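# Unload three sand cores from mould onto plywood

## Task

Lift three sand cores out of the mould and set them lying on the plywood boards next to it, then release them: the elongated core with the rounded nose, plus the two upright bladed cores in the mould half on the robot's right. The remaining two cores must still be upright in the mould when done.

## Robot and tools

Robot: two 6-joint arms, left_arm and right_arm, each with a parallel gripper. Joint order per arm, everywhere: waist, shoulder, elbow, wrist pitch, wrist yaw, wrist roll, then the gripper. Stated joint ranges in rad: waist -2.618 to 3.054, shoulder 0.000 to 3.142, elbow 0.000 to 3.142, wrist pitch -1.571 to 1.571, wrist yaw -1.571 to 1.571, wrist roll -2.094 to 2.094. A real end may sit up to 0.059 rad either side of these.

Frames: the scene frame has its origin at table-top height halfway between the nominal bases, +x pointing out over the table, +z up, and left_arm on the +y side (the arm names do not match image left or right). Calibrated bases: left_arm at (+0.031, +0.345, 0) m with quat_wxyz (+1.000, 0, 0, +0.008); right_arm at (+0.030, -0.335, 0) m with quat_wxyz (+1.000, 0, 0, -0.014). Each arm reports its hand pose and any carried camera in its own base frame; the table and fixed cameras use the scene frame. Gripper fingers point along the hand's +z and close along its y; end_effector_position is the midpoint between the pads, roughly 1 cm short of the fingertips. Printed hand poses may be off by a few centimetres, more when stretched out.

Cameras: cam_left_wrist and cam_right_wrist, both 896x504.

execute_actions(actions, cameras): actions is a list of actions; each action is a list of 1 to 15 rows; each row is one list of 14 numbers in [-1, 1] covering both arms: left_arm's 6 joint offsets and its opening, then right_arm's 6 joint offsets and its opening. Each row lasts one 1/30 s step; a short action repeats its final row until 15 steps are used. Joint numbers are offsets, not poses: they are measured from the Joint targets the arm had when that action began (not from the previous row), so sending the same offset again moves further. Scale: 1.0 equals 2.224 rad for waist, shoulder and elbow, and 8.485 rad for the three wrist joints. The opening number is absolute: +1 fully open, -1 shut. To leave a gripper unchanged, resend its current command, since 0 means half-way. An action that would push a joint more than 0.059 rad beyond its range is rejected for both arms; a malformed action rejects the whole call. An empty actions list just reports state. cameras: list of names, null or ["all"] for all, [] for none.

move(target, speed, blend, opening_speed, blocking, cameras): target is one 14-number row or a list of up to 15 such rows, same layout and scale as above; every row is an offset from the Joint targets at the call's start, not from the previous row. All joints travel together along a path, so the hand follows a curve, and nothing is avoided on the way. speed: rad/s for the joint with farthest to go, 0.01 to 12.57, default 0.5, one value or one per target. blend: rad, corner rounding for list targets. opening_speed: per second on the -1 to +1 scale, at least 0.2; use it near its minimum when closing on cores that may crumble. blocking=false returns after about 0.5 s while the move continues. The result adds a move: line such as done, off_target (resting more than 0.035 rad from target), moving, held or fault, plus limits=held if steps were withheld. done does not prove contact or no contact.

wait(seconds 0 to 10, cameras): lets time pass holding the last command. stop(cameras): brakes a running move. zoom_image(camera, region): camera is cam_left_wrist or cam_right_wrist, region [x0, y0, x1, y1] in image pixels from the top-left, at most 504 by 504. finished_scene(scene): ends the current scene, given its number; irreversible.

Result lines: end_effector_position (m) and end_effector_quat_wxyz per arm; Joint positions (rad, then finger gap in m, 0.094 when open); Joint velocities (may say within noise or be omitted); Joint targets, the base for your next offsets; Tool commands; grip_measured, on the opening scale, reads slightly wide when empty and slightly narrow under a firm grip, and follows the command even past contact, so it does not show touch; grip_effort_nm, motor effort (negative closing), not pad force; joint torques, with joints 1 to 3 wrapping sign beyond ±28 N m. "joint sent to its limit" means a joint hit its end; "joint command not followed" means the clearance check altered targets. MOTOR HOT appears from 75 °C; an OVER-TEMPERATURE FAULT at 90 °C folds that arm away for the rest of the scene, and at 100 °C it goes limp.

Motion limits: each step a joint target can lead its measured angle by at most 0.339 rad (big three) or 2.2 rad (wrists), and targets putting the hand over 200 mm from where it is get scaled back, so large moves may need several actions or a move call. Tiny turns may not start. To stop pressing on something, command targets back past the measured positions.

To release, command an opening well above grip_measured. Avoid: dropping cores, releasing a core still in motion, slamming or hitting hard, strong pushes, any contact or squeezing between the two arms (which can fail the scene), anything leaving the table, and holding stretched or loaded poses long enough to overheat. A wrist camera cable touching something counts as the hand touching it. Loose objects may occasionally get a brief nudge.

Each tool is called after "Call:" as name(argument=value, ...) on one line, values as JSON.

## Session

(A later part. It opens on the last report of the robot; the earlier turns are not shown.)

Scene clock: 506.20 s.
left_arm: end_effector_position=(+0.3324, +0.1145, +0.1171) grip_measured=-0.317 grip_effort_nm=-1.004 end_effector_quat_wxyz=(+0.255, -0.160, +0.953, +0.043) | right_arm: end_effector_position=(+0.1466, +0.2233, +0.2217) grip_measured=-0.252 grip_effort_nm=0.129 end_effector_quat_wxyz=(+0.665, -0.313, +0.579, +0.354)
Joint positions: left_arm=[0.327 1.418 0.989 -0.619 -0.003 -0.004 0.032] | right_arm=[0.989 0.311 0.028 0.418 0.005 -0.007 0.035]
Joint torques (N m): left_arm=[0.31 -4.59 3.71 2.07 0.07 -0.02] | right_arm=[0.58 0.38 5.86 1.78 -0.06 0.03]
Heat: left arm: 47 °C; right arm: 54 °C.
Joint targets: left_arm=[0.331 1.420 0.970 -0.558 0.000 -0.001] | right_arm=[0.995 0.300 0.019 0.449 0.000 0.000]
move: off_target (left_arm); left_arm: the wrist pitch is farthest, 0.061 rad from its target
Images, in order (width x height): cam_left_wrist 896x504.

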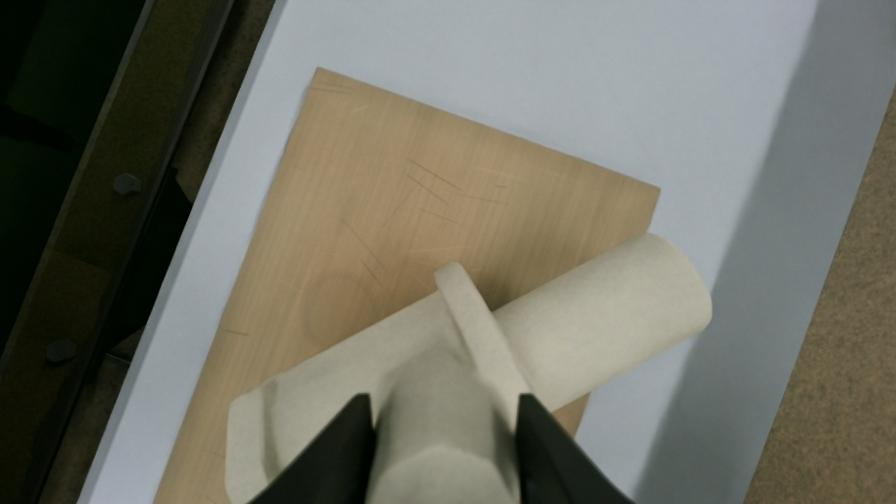

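Call:
move(target=[0,0,0.006,0,0,0,-0.2,0,0,0,0,0,0,-0.25], opening_speed=0.2, speed=0.08, cameras=["cam_left_wrist"])

Scene clock: 510.53 s.
left_arm: end_effector_position=(+0.3407, +0.1173, +0.1225) grip_measured=-0.202 grip_effort_nm=0.139 end_effector_quat_wxyz=(+0.275, -0.159, +0.947, +0.046) | right_arm: end_effector_position=(+0.1466, +0.2233, +0.2217) grip_measured=-0.252 grip_effort_nm=0.134 end_effector_quat_wxyz=(+0.665, -0.313, +0.579, +0.354)
Joint positions: left_arm=[0.327 1.417 0.989 -0.578 -0.003 -0.004 0.037] | right_arm=[0.989 0.311 0.028 0.418 0.005 -0.007 0.035]
Joint torques (N m): left_arm=[0.28 -4.78 4.79 1.73 0.05 -0.03] | right_arm=[0.57 0.4 5.87 1.79 -0.06 0.04]
Heat: left arm: 46 °C; right arm: 55 °C.
Joint targets: left_arm=[0.331 1.420 0.983 -0.558 0.000 -0.001] | right_arm=[0.995 0.300 0.019 0.449 0.000 0.000]
move: done
Images, in order (width x height): cam_left_wrist 896x504.

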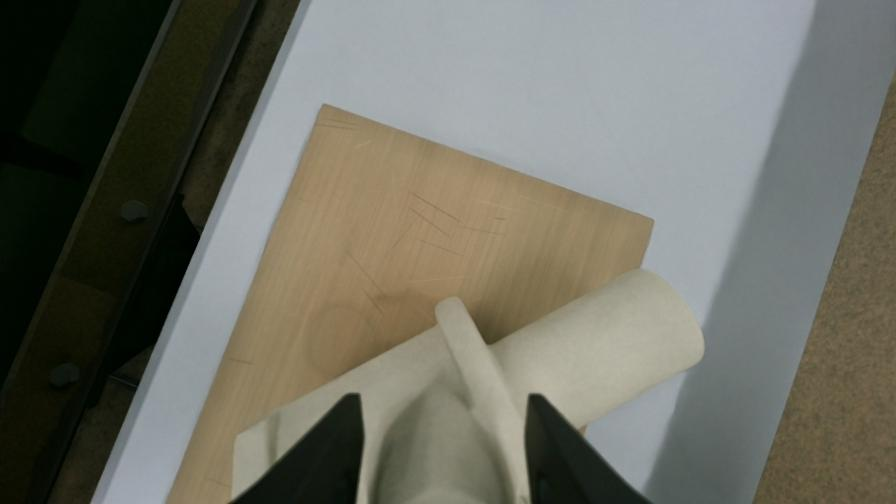

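Call:
move(target=[0,0,0.1088,-0.0273,0,0,-0.2,0,0,0,0,0,0,-0.25], speed=0.2)

Scene clock: 515.03 s.
left_arm: end_effector_position=(+0.3451, +0.1188, +0.1757) grip_measured=-0.202 grip_effort_nm=0.144 end_effector_quat_wxyz=(+0.275, -0.159, +0.947, +0.046) | right_arm: end_effector_position=(+0.1466, +0.2233, +0.2217) grip_measured=-0.252 grip_effort_nm=0.134 end_effector_quat_wxyz=(+0.665, -0.313, +0.579, +0.354)
Joint positions: left_arm=[0.327 1.417 1.201 -0.788 -0.003 -0.004 0.037] | right_arm=[0.989 0.311 0.028 0.418 0.005 -0.007 0.035]
Joint torques (N m): left_arm=[0.35 -4.7 7.39 1.46 0.08 -0.02] | right_arm=[0.57 0.4 5.86 1.79 -0.06 0.03]
Heat: left arm: 45 °C; right arm: 55 °C.
Joint targets: left_arm=[0.331 1.420 1.225 -0.790 0.000 -0.001] | right_arm=[0.995 0.300 0.019 0.449 0.000 0.000]
move: done

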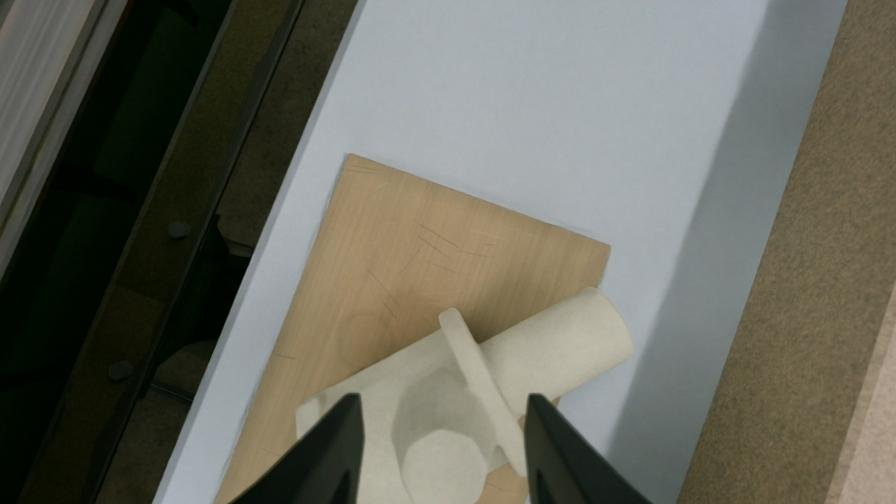

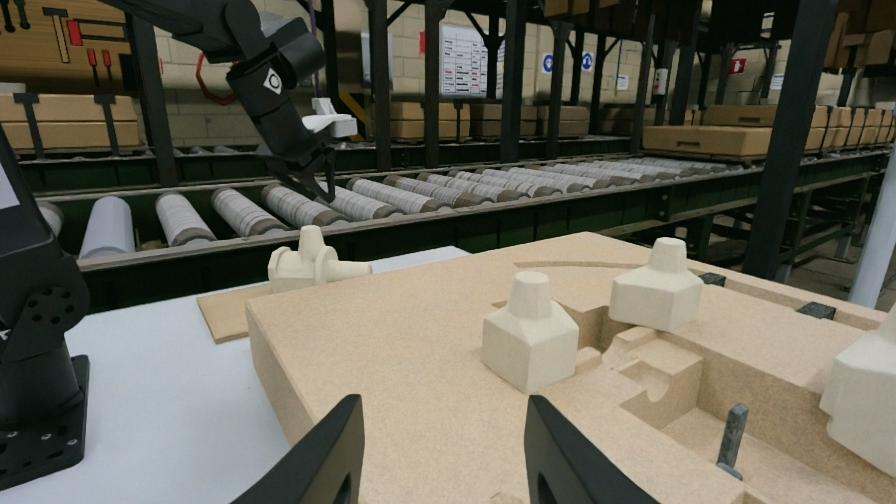

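Call:
move(target=[[0,0,0,0,0,0,-0.2,-0.4924,0.9263,0.8494,0.0059,0,0,1],[0,0,0,0,0,0,-0.2,-0.4924,0.9263,0.8494,0.0059,-0.1768,0,1]], speed=0.8)

Scene clock: 541.17 s.
left_arm: end_effector_position=(+0.3449, +0.1188, +0.1756) grip_measured=-0.202 grip_effort_nm=0.134 end_effector_quat_wxyz=(+0.275, -0.159, +0.947, +0.046) | right_arm: end_effector_position=(+0.5513, +0.1220, +0.2474) grip_measured=+0.997 grip_effort_nm=0.168 end_effector_quat_wxyz=(+0.544, -0.453, +0.543, +0.452)
Joint positions: left_arm=[0.327 1.417 1.201 -0.789 -0.003 -0.004 0.037] | right_arm=[-0.104 2.353 1.878 0.479 -1.493 0.003 0.094]
Joint torques (N m): left_arm=[0.32 -4.68 7.43 1.47 0.06 -0.05] | right_arm=[0.36 -11.37 8.35 1.17 -0.11 -0.07]
Heat: left arm: 41 °C; right arm: 54 °C.
Joint targets: left_arm=[0.331 1.420 1.225 -0.790 0.000 -0.001] | right_arm=[-0.100 2.360 1.909 0.499 -1.500 0.000]
move: done

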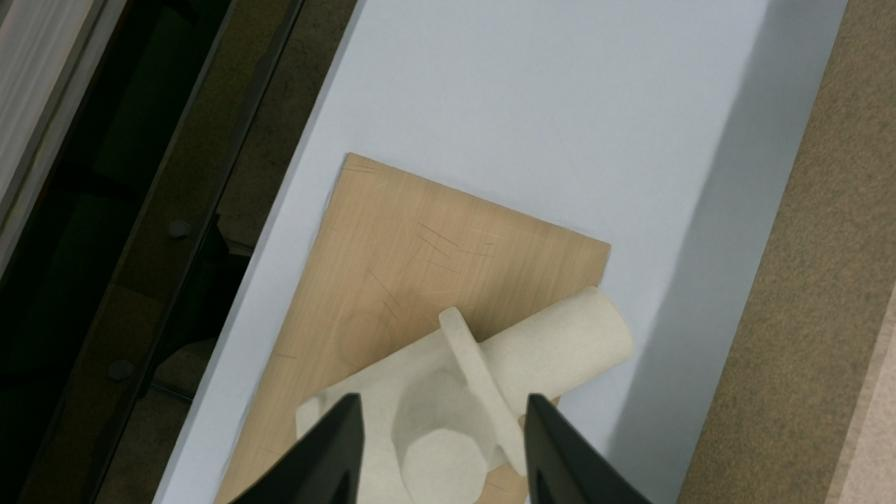

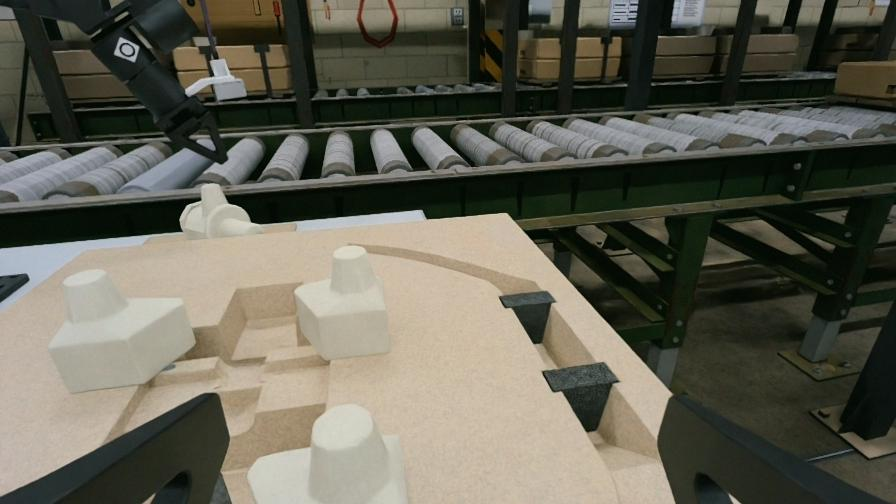

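Call:
move(target=[0,0,0,0,0,0,-0.2,0.029,-0.054,-0.067,0.0053,-0.0055,0,1], speed=0.3, cameras=["cam_right_wrist"])

Scene clock: 570.83 s.
left_arm: end_effector_position=(+0.3449, +0.1187, +0.1755) grip_measured=-0.202 grip_effort_nm=0.134 end_effector_quat_wxyz=(+0.275, -0.159, +0.947, +0.046) | right_arm: end_effector_position=(+0.5167, +0.1622, +0.2523) grip_measured=+0.997 grip_effort_nm=0.173 end_effector_quat_wxyz=(+0.518, -0.487, +0.513, +0.481)
Joint positions: left_arm=[0.327 1.417 1.201 -0.789 -0.003 -0.004 0.037] | right_arm=[-0.033 2.281 1.77 0.526 -1.54 0.003 0.094]
Joint torques (N m): left_arm=[0.32 -4.71 7.38 1.46 0.07 -0.01] | right_arm=[-0.05 -14.76 5.05 1.14 -0.04 -0.08]
Heat: left arm: 39 °C; right arm: 49 °C.
Joint targets: left_arm=[0.331 1.420 1.225 -0.790 0.000 -0.001] | right_arm=[-0.035 2.240 1.760 0.544 -1.547 0.000]
move: off_target (right_arm); right_arm: the shoulder is farthest, 0.041 rad from its target
Images, in order (width x height): cam_right_wrist 896x504.

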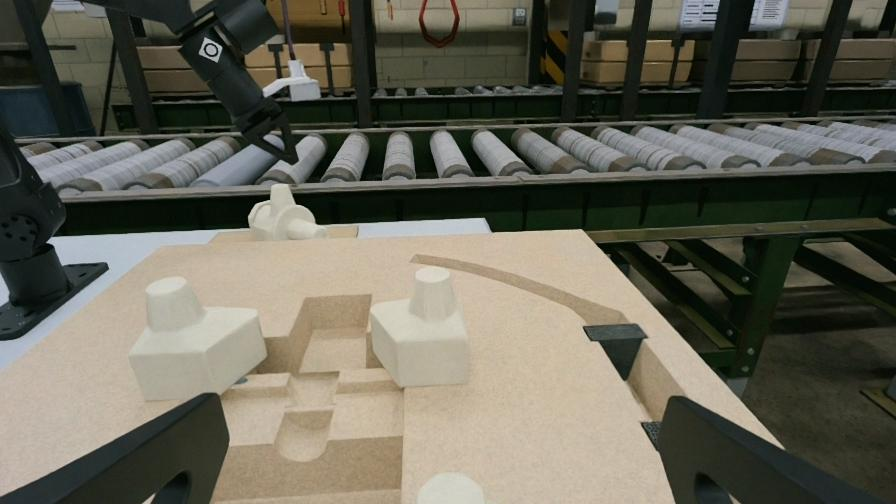

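Call:
move(target=[0,0,0,0,0,0,-0.2,0,0.0674,-0.0526,0.0255,0,0,1], speed=0.3, cameras=["cam_right_wrist"])

Scene clock: 579.40 s.
left_arm: end_effector_position=(+0.3449, +0.1187, +0.1755) grip_measured=-0.202 grip_effort_nm=0.139 end_effector_quat_wxyz=(+0.275, -0.159, +0.947, +0.046) | right_arm: end_effector_position=(+0.5143, +0.1623, +0.1823) grip_measured=+0.997 grip_effort_nm=0.168 end_effector_quat_wxyz=(+0.516, -0.486, +0.514, +0.483)
Joint positions: left_arm=[0.327 1.417 1.201 -0.789 -0.003 -0.004 0.037] | right_arm=[-0.033 2.379 1.647 0.741 -1.542 0.004 0.094]
Joint torques (N m): left_arm=[0.35 -4.77 7.45 1.48 0.06 -0.04] | right_arm=[-0.23 -10.77 5.11 1.12 -0.06 -0.09]
Heat: left arm: 39 °C; right arm: 50 °C.
Joint targets: left_arm=[0.331 1.420 1.225 -0.790 0.000 -0.001] | right_arm=[-0.035 2.390 1.643 0.761 -1.547 0.000]
move: done
Images, in order (width x height): cam_right_wrist 896x504.

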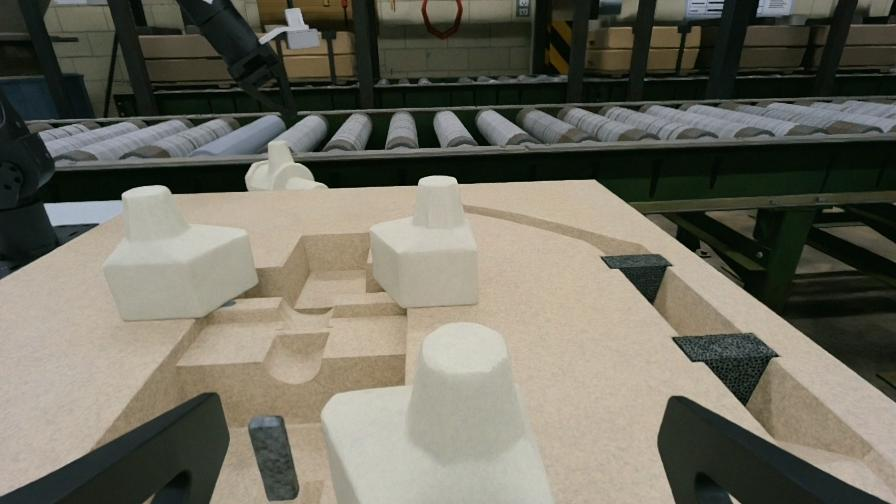

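Call:
move(target=[0,0,0,0,0,0,-0.2,0,0.0150,-0.0160,0.0065,0,0,1], speed=0.2, cameras=["cam_right_wrist"])

Scene clock: 593.13 s.
left_arm: end_effector_position=(+0.3449, +0.1187, +0.1755) grip_measured=-0.202 grip_effort_nm=0.139 end_effector_quat_wxyz=(+0.275, -0.159, +0.947, +0.046) | right_arm: end_effector_position=(+0.5117, +0.1624, +0.1633) grip_measured=+0.997 grip_effort_nm=0.173 end_effector_quat_wxyz=(+0.515, -0.484, +0.515, +0.485)
Joint positions: left_arm=[0.327 1.417 1.201 -0.789 -0.003 -0.004 0.037] | right_arm=[-0.033 2.407 1.614 0.796 -1.543 0.004 0.094]
Joint torques (N m): left_arm=[0.28 -4.77 7.43 1.44 0.05 -0.02] | right_arm=[-0.23 -10.35 4.74 1.08 -0.06 -0.08]
Heat: left arm: 38 °C; right arm: 48 °C.
Joint targets: left_arm=[0.331 1.420 1.225 -0.790 0.000 -0.001] | right_arm=[-0.035 2.423 1.607 0.816 -1.547 0.000]
move: done
Images, in order (width x height): cam_right_wrist 896x504.

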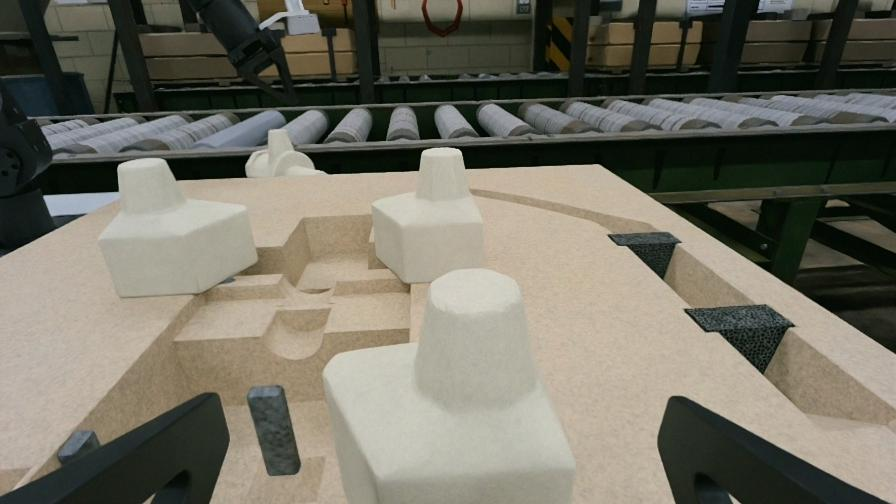

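Call:
move(target=[0,0,0,0,0,0,-0.2,0.0373,0.004,0.0328,-0.0052,0.0108,0,1], speed=0.1, cameras=["cam_right_wrist"])

Scene clock: 604.27 s.
left_arm: end_effector_position=(+0.3449, +0.1187, +0.1755) grip_measured=-0.202 grip_effort_nm=0.139 end_effector_quat_wxyz=(+0.275, -0.159, +0.947, +0.046) | right_arm: end_effector_position=(+0.5169, +0.2010, +0.1732) grip_measured=+0.997 grip_effort_nm=0.173 end_effector_quat_wxyz=(+0.522, -0.489, +0.510, +0.478)
Joint positions: left_arm=[0.327 1.417 1.201 -0.789 -0.003 -0.004 0.037] | right_arm=[0.044 2.409 1.653 0.783 -1.463 0.004 0.094]
Joint torques (N m): left_arm=[0.38 -4.72 7.36 1.46 0.08 -0.03] | right_arm=[0.36 -9.92 7.6 0.9 0.07 -0.09]
Heat: left arm: 38 °C; right arm: 48 °C.
Joint targets: left_arm=[0.331 1.420 1.225 -0.790 0.000 -0.001] | right_arm=[0.048 2.432 1.680 0.772 -1.455 0.000]
move: done
Images, in order (width x height): cam_right_wrist 896x504.

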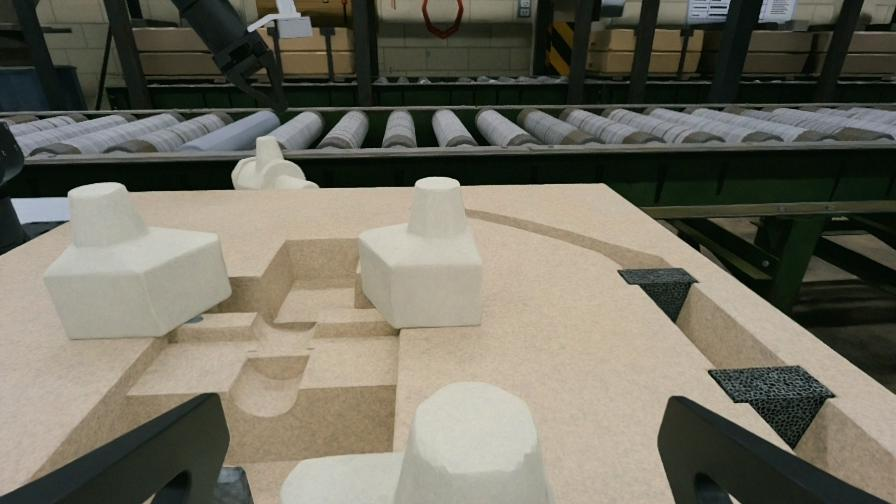

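Call:
move(target=[0,0,0,0,0,0,-0.2,0.006,0.0144,0.0094,-0.0019,0.0015,0,1], speed=0.1, cameras=["cam_right_wrist"])

Scene clock: 612.70 s.
left_arm: end_effector_position=(+0.3449, +0.1187, +0.1755) grip_measured=-0.202 grip_effort_nm=0.134 end_effector_quat_wxyz=(+0.275, -0.159, +0.947, +0.046) | right_arm: end_effector_position=(+0.5213, +0.2062, +0.1593) grip_measured=+0.997 grip_effort_nm=0.173 end_effector_quat_wxyz=(+0.514, -0.480, +0.520, +0.485)
Joint positions: left_arm=[0.327 1.417 1.201 -0.789 -0.003 -0.004 0.037] | right_arm=[0.054 2.444 1.671 0.766 -1.449 0.004 0.094]
Joint torques (N m): left_arm=[0.31 -4.78 7.38 1.46 0.06 0.01] | right_arm=[0.72 -10.35 7.75 0.93 0.06 -0.09]
Heat: left arm: 38 °C; right arm: 47 °C.
Joint targets: left_arm=[0.331 1.420 1.225 -0.790 0.000 -0.001] | right_arm=[0.061 2.464 1.701 0.756 -1.442 0.000]
move: done
Images, in order (width x height): cam_right_wrist 896x504.

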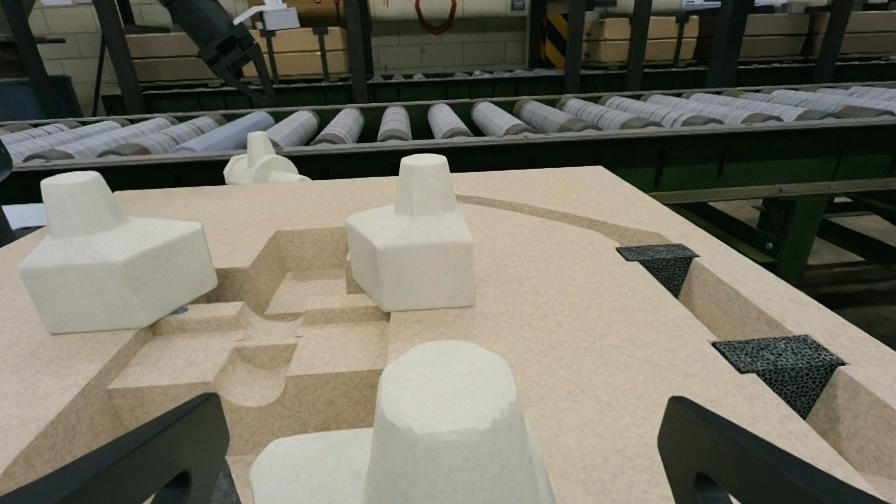

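Call:
move(target=[0,0,0,0,0,0,-0.2,0,0,0.008,-0.002,0,0,1], speed=0.1, cameras=[])

Call:
move(target=[0,0,0,0,0,0,-0.2,0,0,0,0,0,0,-0.2], opening_speed=1.0, cameras=["cam_right_wrist"])

Call:
move(target=[0,0,0,0,0,0,-0.2,0,0,0,0,0,0,-0.6], opening_speed=0.3, cameras=["cam_right_wrist"])

Scene clock: 619.30 s.
left_arm: end_effector_position=(+0.3449, +0.1187, +0.1755) grip_measured=-0.202 grip_effort_nm=0.139 end_effector_quat_wxyz=(+0.275, -0.159, +0.947, +0.046) | right_arm: end_effector_position=(+0.5235, +0.2073, +0.1638) grip_measured=+0.997 grip_effort_nm=0.173 end_effector_quat_wxyz=(+0.514, -0.481, +0.518, +0.485)
Joint positions: left_arm=[0.327 1.417 1.201 -0.789 -0.003 -0.004 0.037] | right_arm=[0.056 2.444 1.69 0.749 -1.448 0.004 0.094]
Joint torques (N m): left_arm=[0.31 -4.75 7.39 1.44 0.04 -0.02] | right_arm=[0.49 -10.4 7.68 0.95 0.03 -0.08]
Heat: left arm: 38 °C; right arm: 47 °C.
Joint targets: left_arm=[0.331 1.420 1.225 -0.790 0.000 -0.001] | right_arm=[0.061 2.464 1.719 0.739 -1.443 0.000]
move: done
No camera images: "cameras" was empty.

Scene clock: 620.73 s.
left_arm: end_effector_position=(+0.3449, +0.1187, +0.1755) grip_measured=-0.202 grip_effort_nm=0.154 end_effector_quat_wxyz=(+0.275, -0.159, +0.947, +0.046) | right_arm: end_effector_position=(+0.5236, +0.2073, +0.1637) grip_measured=-0.197 grip_effort_nm=-0.129 end_effector_quat_wxyz=(+0.514, -0.481, +0.519, +0.485)
Joint positions: left_arm=[0.327 1.417 1.201 -0.789 -0.003 -0.004 0.037] | right_arm=[0.056 2.444 1.69 0.748 -1.448 0.004 0.038]
Joint torques (N m): left_arm=[0.25 -4.66 7.41 1.46 0.06 -0.03] | right_arm=[0.47 -10.4 7.68 0.92 0.03 -0.08]
Heat: left arm: 38 °C; right arm: 46 °C.
Joint targets: left_arm=[0.331 1.420 1.225 -0.790 0.000 -0.001] | right_arm=[0.061 2.464 1.719 0.739 -1.442 0.000]
move: done
Images, in order (width x height): cam_right_wrist 896x504.

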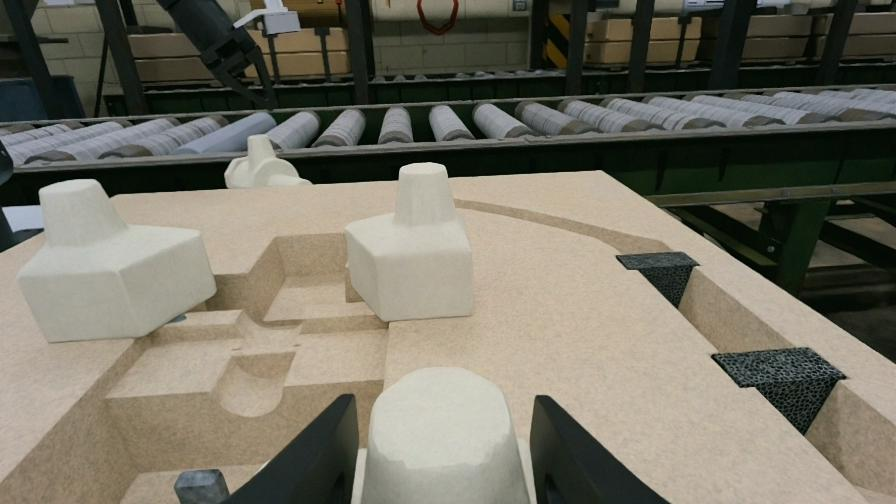

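Scene clock: 622.27 s.
left_arm: end_effector_position=(+0.3449, +0.1187, +0.1755) grip_measured=-0.202 grip_effort_nm=0.139 end_effector_quat_wxyz=(+0.275, -0.159, +0.947, +0.046) | right_arm: end_effector_position=(+0.5240, +0.2073, +0.1637) grip_measured=-0.321 grip_effort_nm=-1.004 end_effector_quat_wxyz=(+0.515, -0.480, +0.520, +0.485)
Joint positions: left_arm=[0.327 1.417 1.201 -0.789 -0.003 -0.004 0.037] | right_arm=[0.056 2.444 1.69 0.748 -1.446 0.004 0.032]
Joint torques (N m): left_arm=[0.32 -4.82 7.39 1.47 0.06 0] | right_arm=[0.47 -10.4 7.68 0.93 0 -0.08]
Heat: left arm: 38 °C; right arm: 46 °C.
Joint targets: left_arm=[0.331 1.420 1.225 -0.790 0.000 -0.001] | right_arm=[0.061 2.464 1.719 0.739 -1.443 0.000]
move: done
Images, in order (width x height): cam_right_wrist 896x504.

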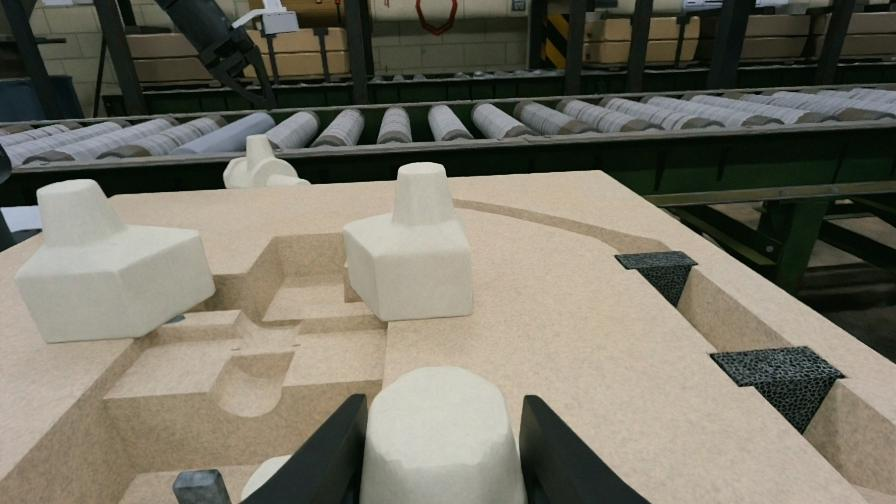

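Call:
move(target=[[0,0,0,0,0,0,-0.2,0,-0.0243,0,0,0,0,-0.6],[0,0,0,0,0,0,-0.2,0,-0.0567,0.0193,-0.007,0,0,-0.6],[0,0,0,0,0,0,-0.2,0,-0.0796,0.0459,-0.018,0,0,-0.6]], speed=0.1, cameras=["cam_right_wrist"])

Scene clock: 632.80 s.
left_arm: end_effector_position=(+0.3449, +0.1187, +0.1755) grip_measured=-0.202 grip_effort_nm=0.144 end_effector_quat_wxyz=(+0.275, -0.159, +0.947, +0.046) | right_arm: end_effector_position=(+0.5275, +0.2073, +0.2206) grip_measured=-0.321 grip_effort_nm=-1.004 end_effector_quat_wxyz=(+0.515, -0.477, +0.522, +0.484)
Joint positions: left_arm=[0.327 1.417 1.201 -0.789 -0.003 -0.004 0.037] | right_arm=[0.056 2.356 1.778 0.568 -1.44 0.004 0.032]
Joint torques (N m): left_arm=[0.29 -4.72 7.43 1.49 0.05 -0.04] | right_arm=[0.5 -17.51 9.24 1.17 -0.06 -0.09]
Heat: left arm: 38 °C; right arm: 47 °C.
Joint targets: left_arm=[0.331 1.420 1.225 -0.790 0.000 -0.001] | right_arm=[0.061 2.287 1.821 0.586 -1.443 0.000]
move: off_target (right_arm); right_arm: the shoulder is farthest, 0.069 rad from its target
Images, in order (width x height): cam_right_wrist 896x504.

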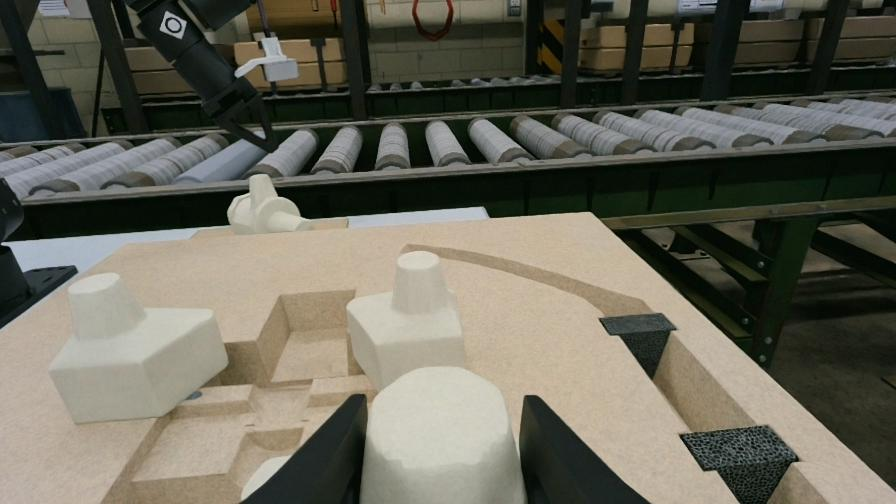

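Call:
move(target=[[0,0,0,0,0,0,-0.2,0,0,0.045,-0.0118,0,0,-0.6],[0,0,0,0,0,0,-0.2,-0.1623,-0.2729,-0.0319,-0.0655,0,0,-0.6]], speed=[0.15,0.4])

Scene clock: 653.60 s.
left_arm: end_effector_position=(+0.3449, +0.1187, +0.1755) grip_measured=-0.202 grip_effort_nm=0.144 end_effector_quat_wxyz=(+0.275, -0.159, +0.947, +0.046) | right_arm: end_effector_position=(+0.4291, +0.0541, +0.4517) grip_measured=-0.321 grip_effort_nm=-1.004 end_effector_quat_wxyz=(+0.604, -0.393, +0.585, +0.372)
Joint positions: left_arm=[0.327 1.417 1.201 -0.789 -0.003 -0.004 0.037] | right_arm=[-0.298 1.716 1.748 0.011 -1.442 0.004 0.032]
Joint torques (N m): left_arm=[0.34 -4.78 7.46 1.46 0.06 -0.04] | right_arm=[-0.16 -10.13 5.97 1.16 -0.01 -0.08]
Heat: left arm: 38 °C; right arm: 52 °C.
Joint targets: left_arm=[0.331 1.420 1.225 -0.790 0.000 -0.001] | right_arm=[-0.300 1.680 1.750 0.030 -1.443 0.000]
move: off_target (right_arm); right_arm: the shoulder is farthest, 0.036 rad from its target

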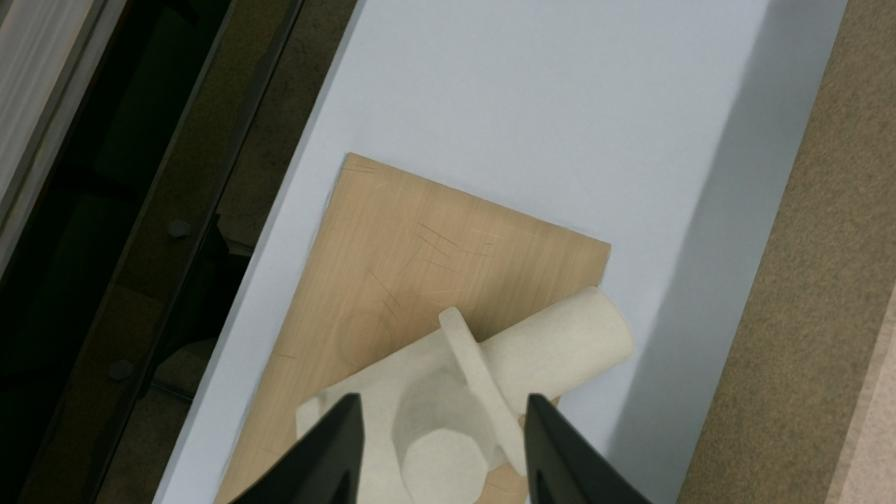

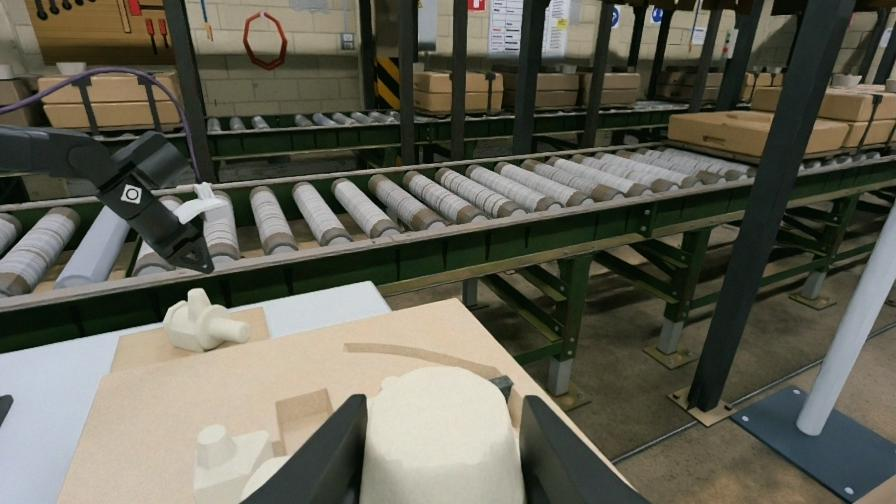

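Call:
move(target=[0,0,0,0,0,0,-0.2,-0.0989,0,0,-0.1603,0.1783,0.1238,-0.6], speed=0.6, cameras=["cam_right_wrist"])

Scene clock: 659.83 s.
left_arm: end_effector_position=(+0.3449, +0.1187, +0.1755) grip_measured=-0.202 grip_effort_nm=0.134 end_effector_quat_wxyz=(+0.275, -0.159, +0.947, +0.046) | right_arm: end_effector_position=(+0.3148, -0.1913, +0.2089) grip_measured=-0.321 grip_effort_nm=-1.004 end_effector_quat_wxyz=(+0.141, +0.697, +0.703, +0.003)
Joint positions: left_arm=[0.327 1.417 1.201 -0.789 -0.003 -0.004 0.037] | right_arm=[-0.517 1.716 1.748 -1.328 0.066 1.038 0.032]
Joint torques (N m): left_arm=[0.32 -4.74 7.32 1.45 0.08 0.01] | right_arm=[-0.23 -9.7 5.55 0.56 0.09 0.09]
Heat: left arm: 38 °C; right arm: 49 °C.
Joint targets: left_arm=[0.331 1.420 1.225 -0.790 0.000 -0.001] | right_arm=[-0.520 1.680 1.750 -1.330 0.070 1.050]
move: off_target (right_arm); right_arm: the shoulder is farthest, 0.036 rad from its target
Images, in order (width x height): cam_right_wrist 896x504.

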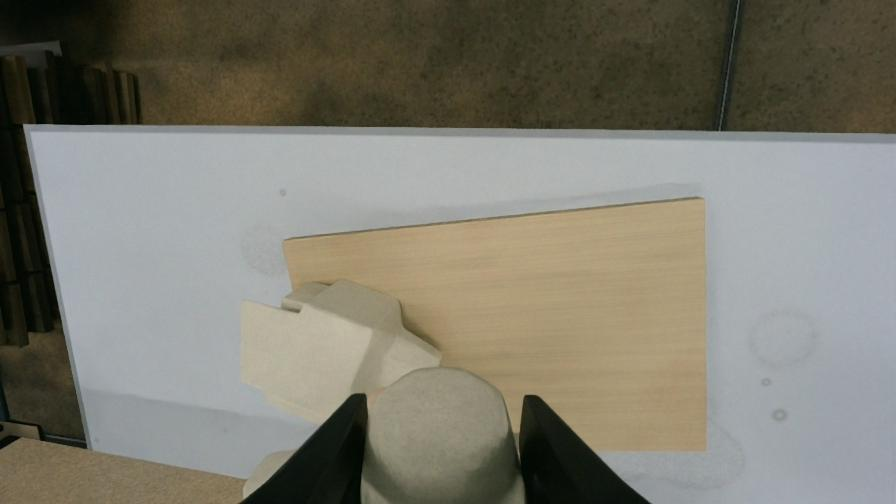

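Call:
move(target=[0,0,0,0,0,0,-0.2,0.0279,0.0382,-0.1214,0.0053,0,-0.0012,-0.6], speed=0.3, cameras=["cam_right_wrist"])

Scene clock: 674.10 s.
left_arm: end_effector_position=(+0.3449, +0.1187, +0.1755) grip_measured=-0.202 grip_effort_nm=0.134 end_effector_quat_wxyz=(+0.275, -0.159, +0.947, +0.046) | right_arm: end_effector_position=(+0.2818, -0.1534, +0.1170) grip_measured=-0.322 grip_effort_nm=-1.004 end_effector_quat_wxyz=(+0.005, +0.682, +0.731, -0.034)
Joint positions: left_arm=[0.327 1.417 1.201 -0.789 -0.003 -0.004 0.037] | right_arm=[-0.464 1.767 1.477 -1.291 0.068 1.039 0.032]
Joint torques (N m): left_arm=[0.31 -4.74 7.47 1.45 0.05 -0.01] | right_arm=[0.51 -7.15 5.38 0.16 0.04 -0.03]
Heat: left arm: 38 °C; right arm: 45 °C.
Joint targets: left_arm=[0.331 1.420 1.225 -0.790 0.000 -0.001] | right_arm=[-0.458 1.765 1.480 -1.285 0.070 1.040]
move: done
Images, in order (width x height): cam_right_wrist 896x504.

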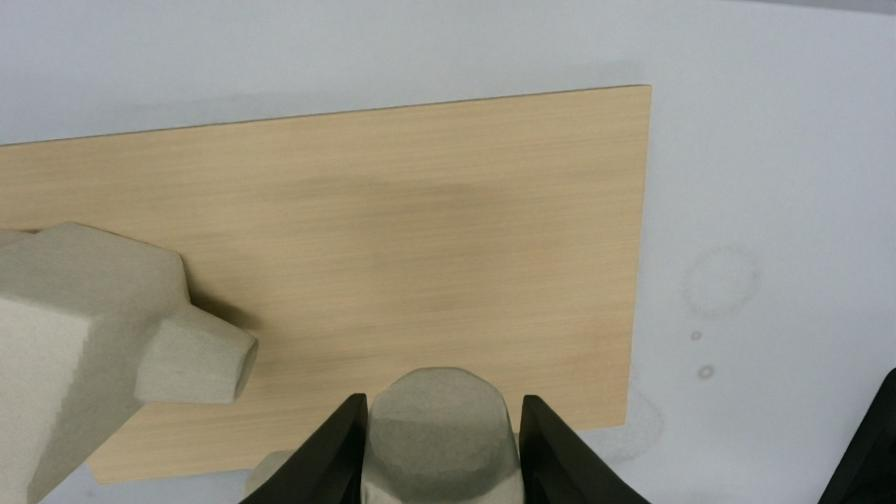

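Call:
move(target=[0,0,0,0,0,0,-0.2,-0.0256,0.0225,-0.0589,0.0223,0,-0.0071,-0.6], speed=0.2, cameras=["cam_right_wrist"])

Scene clock: 707.00 s.
left_arm: end_effector_position=(+0.3449, +0.1187, +0.1755) grip_measured=-0.202 grip_effort_nm=0.144 end_effector_quat_wxyz=(+0.275, -0.159, +0.947, +0.046) | right_arm: end_effector_position=(+0.2827, -0.1703, +0.0706) grip_measured=-0.322 grip_effort_nm=-1.009 end_effector_quat_wxyz=(+0.009, +0.679, +0.733, -0.033)
Joint positions: left_arm=[0.327 1.417 1.201 -0.789 -0.003 -0.004 0.037] | right_arm=[-0.508 1.814 1.349 -1.103 0.068 0.986 0.032]
Joint torques (N m): left_arm=[0.34 -4.72 7.38 1.46 0.06 -0.03] | right_arm=[-0.65 -7.2 5.11 0.18 0.04 -0.09]
Heat: left arm: 39 °C; right arm: 41 °C.
Joint targets: left_arm=[0.331 1.420 1.225 -0.790 0.000 -0.001] | right_arm=[-0.515 1.815 1.349 -1.096 0.070 0.980]
move: done
Images, in order (width x height): cam_right_wrist 896x504.

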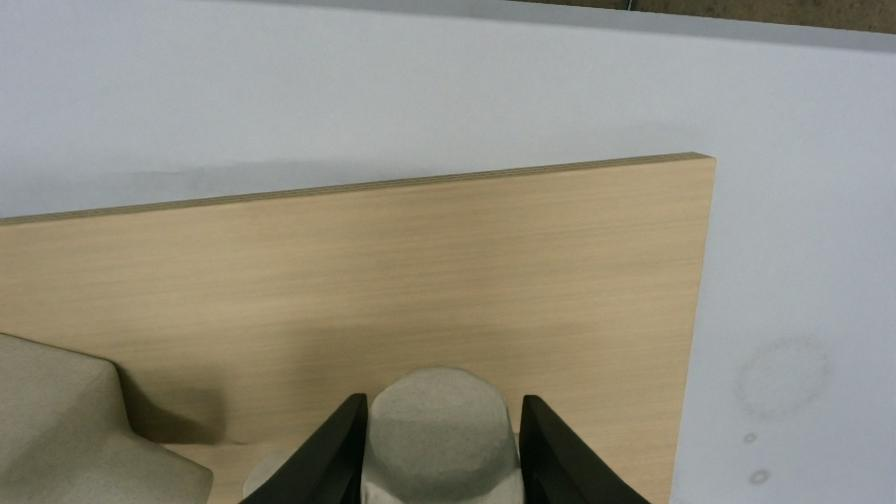

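Call:
execute_actions(actions=[], cameras=["cam_right_wrist"])

Scene clock: 732.47 s.
left_arm: end_effector_position=(+0.3449, +0.1187, +0.1755) grip_measured=-0.202 grip_effort_nm=0.139 end_effector_quat_wxyz=(+0.275, -0.159, +0.947, +0.046) | right_arm: end_effector_position=(+0.2829, -0.1705, +0.0706) grip_measured=-0.322 grip_effort_nm=-1.004 end_effector_quat_wxyz=(+0.010, +0.679, +0.733, -0.033)
Joint positions: left_arm=[0.327 1.417 1.201 -0.789 -0.003 -0.004 0.037] | right_arm=[-0.508 1.814 1.349 -1.102 0.069 0.985 0.032]
Joint velocities: within noise
Joint torques (N m): left_arm=[0.28 -4.85 7.41 1.47 0.07 -0.05] | right_arm=[-0.58 -7.19 5.12 0.18 0.05 -0.11]
Heat: left arm: 39 °C; right arm: 44 °C.
Joint targets: left_arm=[0.331 1.420 1.225 -0.790 0.000 -0.001] | right_arm=[-0.515 1.815 1.349 -1.096 0.071 0.980]
Tool commands: left_gripper/opening=-0.2 right_gripper/opening=-0.6
Images, in order (width x height): cam_right_wrist 896x504.

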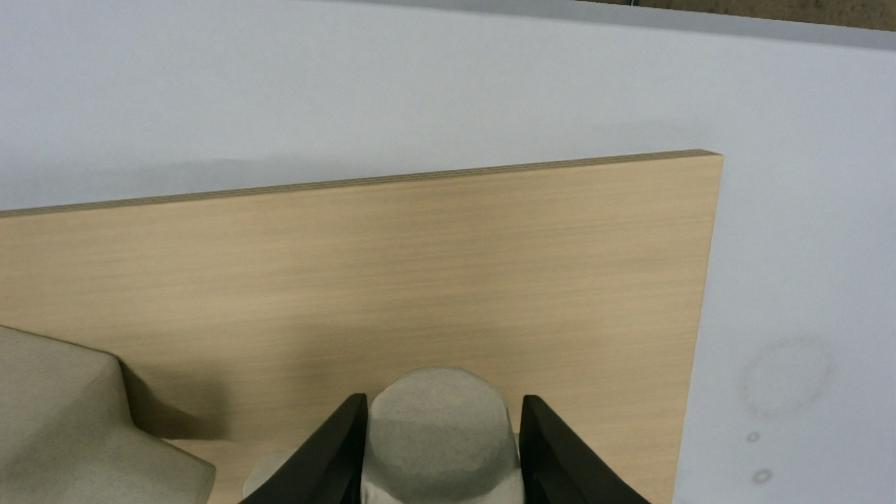

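Call:
move(target=[0,0,0,0,0,0,-0.2,-0.049,-0.055,0.005,-0.0143,0,-0.01285,-0.6], speed=0.15, cameras=["cam_right_wrist"])

Scene clock: 748.00 s.
left_arm: end_effector_position=(+0.3449, +0.1187, +0.1755) grip_measured=-0.202 grip_effort_nm=0.139 end_effector_quat_wxyz=(+0.275, -0.159, +0.947, +0.046) | right_arm: end_effector_position=(+0.2465, -0.1898, +0.0948) grip_measured=-0.322 grip_effort_nm=-1.004 end_effector_quat_wxyz=(+0.002, +0.680, +0.732, -0.035)
Joint positions: left_arm=[0.327 1.417 1.201 -0.789 -0.003 -0.004 0.037] | right_arm=[-0.62 1.733 1.349 -1.191 0.069 0.878 0.032]
Joint torques (N m): left_arm=[0.29 -4.77 7.49 1.47 0.08 -0.02] | right_arm=[-0.31 -10.09 6.02 -0.13 0.03 -0.14]
Heat: left arm: 39 °C; right arm: 44 °C.
Joint targets: left_arm=[0.331 1.420 1.225 -0.790 0.000 -0.001] | right_arm=[-0.624 1.693 1.360 -1.217 0.070 0.871]
move: off_target (right_arm); right_arm: the shoulder is farthest, 0.041 rad from its target
Images, in order (width x height): cam_right_wrist 896x504.

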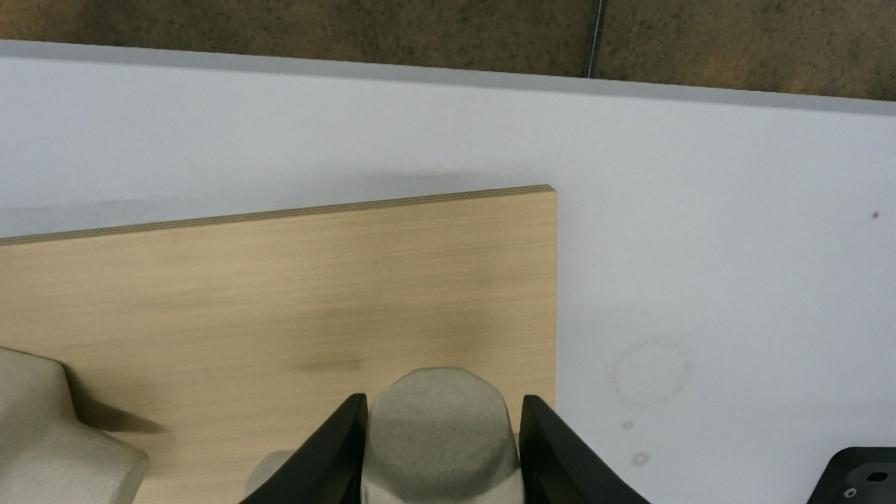

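Call:
move(target=[[0,0,0,0,0,0,-0.2,0,0.014,-0.04,0.0138,0,0,-0.6],[0,0,0,0,0,0,-0.2,0,0.0234,-0.062,0.0214,0,0,-0.6]], speed=[0.06,0.03], cameras=["cam_right_wrist"])

Scene clock: 758.10 s.
left_arm: end_effector_position=(+0.3449, +0.1187, +0.1755) grip_measured=-0.202 grip_effort_nm=0.134 end_effector_quat_wxyz=(+0.275, -0.159, +0.947, +0.046) | right_arm: end_effector_position=(+0.2453, -0.1890, +0.0618) grip_measured=-0.322 grip_effort_nm=-1.004 end_effector_quat_wxyz=(+0.009, +0.680, +0.732, -0.034)
Joint positions: left_arm=[0.327 1.417 1.201 -0.789 -0.003 -0.004 0.037] | right_arm=[-0.62 1.741 1.224 -1.044 0.069 0.877 0.032]
Joint torques (N m): left_arm=[0.34 -4.74 7.36 1.46 0.06 -0.03] | right_arm=[-0.36 -6.37 4.92 0.16 0.03 -0.11]
Heat: left arm: 39 °C; right arm: 44 °C.
Joint targets: left_arm=[0.331 1.420 1.225 -0.790 0.000 -0.001] | right_arm=[-0.624 1.745 1.222 -1.036 0.070 0.871]
move: done
Images, in order (width x height): cam_right_wrist 896x504.

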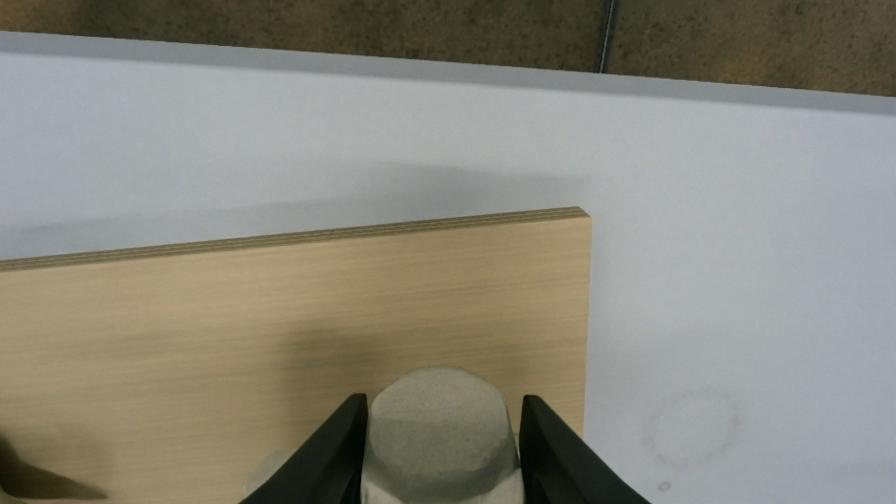

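Call:
move(target=[0,0,0,0,0,0,-0.2,0,0.002,-0.02,0.0053,0,0,-0.6], speed=0.03, cameras=["cam_right_wrist"])

Call:
move(target=[0,0,0,0,0,0,-0.2,0,0.002,-0.01,0.0026,0,0,-0.6], speed=0.03, cameras=["cam_right_wrist"])

Scene clock: 762.77 s.
left_arm: end_effector_position=(+0.3449, +0.1187, +0.1755) grip_measured=-0.202 grip_effort_nm=0.139 end_effector_quat_wxyz=(+0.275, -0.159, +0.947, +0.046) | right_arm: end_effector_position=(+0.2426, -0.1870, +0.0499) grip_measured=-0.322 grip_effort_nm=-1.004 end_effector_quat_wxyz=(+0.007, +0.680, +0.732, -0.034)
Joint positions: left_arm=[0.327 1.417 1.201 -0.789 -0.003 -0.004 0.037] | right_arm=[-0.62 1.745 1.179 -0.999 0.069 0.877 0.032]
Joint torques (N m): left_arm=[0.29 -4.75 7.43 1.46 0.05 -0.05] | right_arm=[-0.36 -6.32 4.83 0.18 0.03 -0.1]
Heat: left arm: 39 °C; right arm: 44 °C.
Joint targets: left_arm=[0.331 1.420 1.225 -0.790 0.000 -0.001] | right_arm=[-0.624 1.749 1.178 -0.990 0.070 0.871]
move: done
Images, in order (width x height): cam_right_wrist 896x504.

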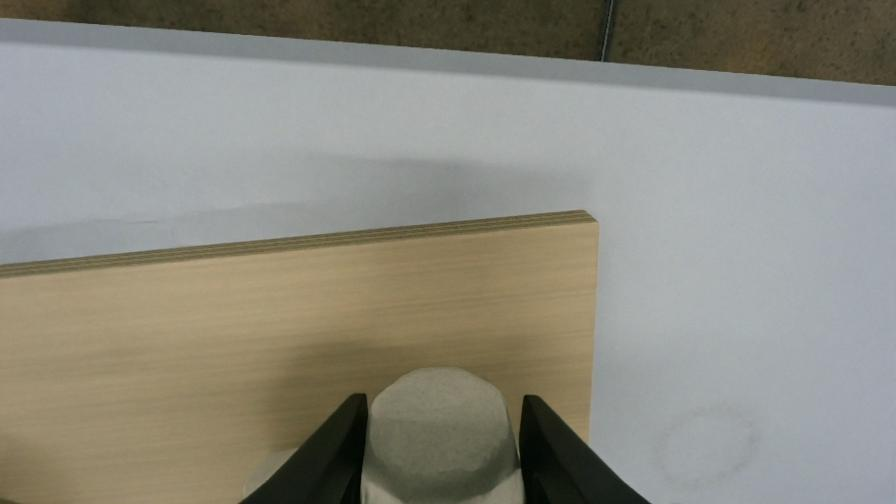

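Scene clock: 763.73 s.
left_arm: end_effector_position=(+0.3449, +0.1187, +0.1755) grip_measured=-0.202 grip_effort_nm=0.139 end_effector_quat_wxyz=(+0.275, -0.159, +0.947, +0.046) | right_arm: end_effector_position=(+0.2414, -0.1862, +0.0456) grip_measured=-0.322 grip_effort_nm=-1.004 end_effector_quat_wxyz=(+0.007, +0.680, +0.733, -0.034)
Joint positions: left_arm=[0.327 1.417 1.201 -0.789 -0.003 -0.004 0.037] | right_arm=[-0.62 1.745 1.161 -0.981 0.069 0.876 0.032]
Joint torques (N m): left_arm=[0.34 -4.79 7.42 1.46 0.04 -0.01] | right_arm=[-0.35 -5.94 4.48 0.24 0.03 -0.1]
Heat: left arm: 39 °C; right arm: 43 °C.
Joint targets: left_arm=[0.331 1.420 1.225 -0.790 0.000 -0.001] | right_arm=[-0.624 1.754 1.156 -0.968 0.070 0.871]
move: done
Images, in order (width x height): cam_right_wrist 896x504.

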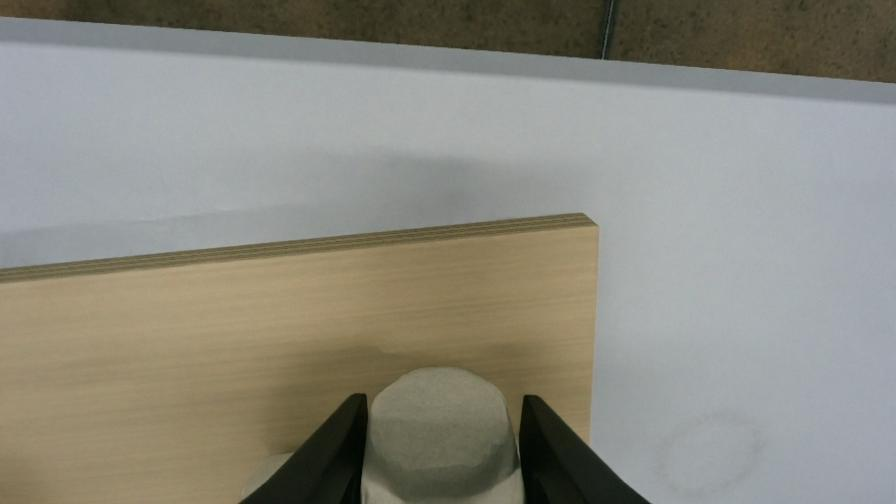

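Call:
move(target=[0,0,0,0,0,0,-0.2,0,0.001,-0.008,0.002,0,0,-0.6], speed=0.03, cameras=["cam_right_wrist"])

Scene clock: 766.20 s.
left_arm: end_effector_position=(+0.3449, +0.1187, +0.1755) grip_measured=-0.202 grip_effort_nm=0.139 end_effector_quat_wxyz=(+0.275, -0.159, +0.947, +0.046) | right_arm: end_effector_position=(+0.2416, -0.1863, +0.0432) grip_measured=-0.322 grip_effort_nm=-1.004 end_effector_quat_wxyz=(+0.010, +0.679, +0.733, -0.034)
Joint positions: left_arm=[0.327 1.417 1.201 -0.789 -0.003 -0.004 0.037] | right_arm=[-0.62 1.745 1.151 -0.966 0.069 0.873 0.032]
Joint torques (N m): left_arm=[0.36 -4.75 7.45 1.48 0.05 -0.02] | right_arm=[-0.35 -5.78 3.86 0.29 0.04 -0.06]
Heat: left arm: 39 °C; right arm: 43 °C.
Joint targets: left_arm=[0.331 1.420 1.225 -0.790 0.000 -0.001] | right_arm=[-0.624 1.756 1.138 -0.951 0.070 0.871]
move: done
Images, in order (width x height): cam_right_wrist 896x504.

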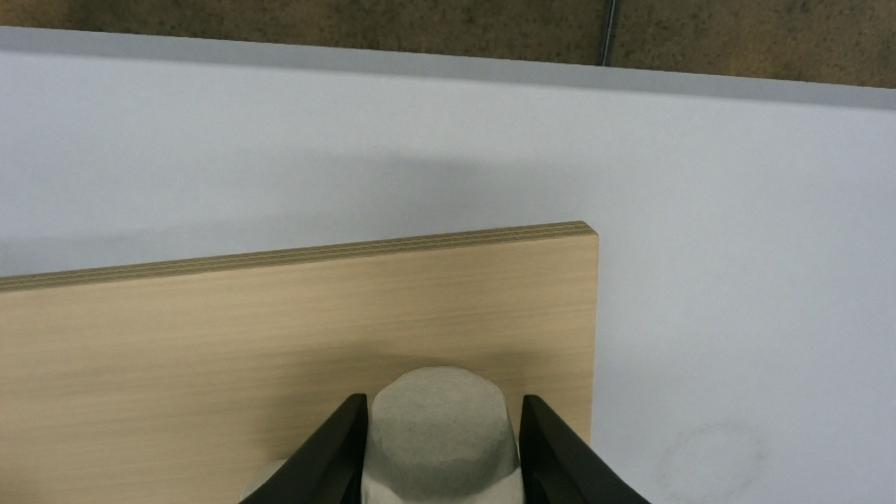

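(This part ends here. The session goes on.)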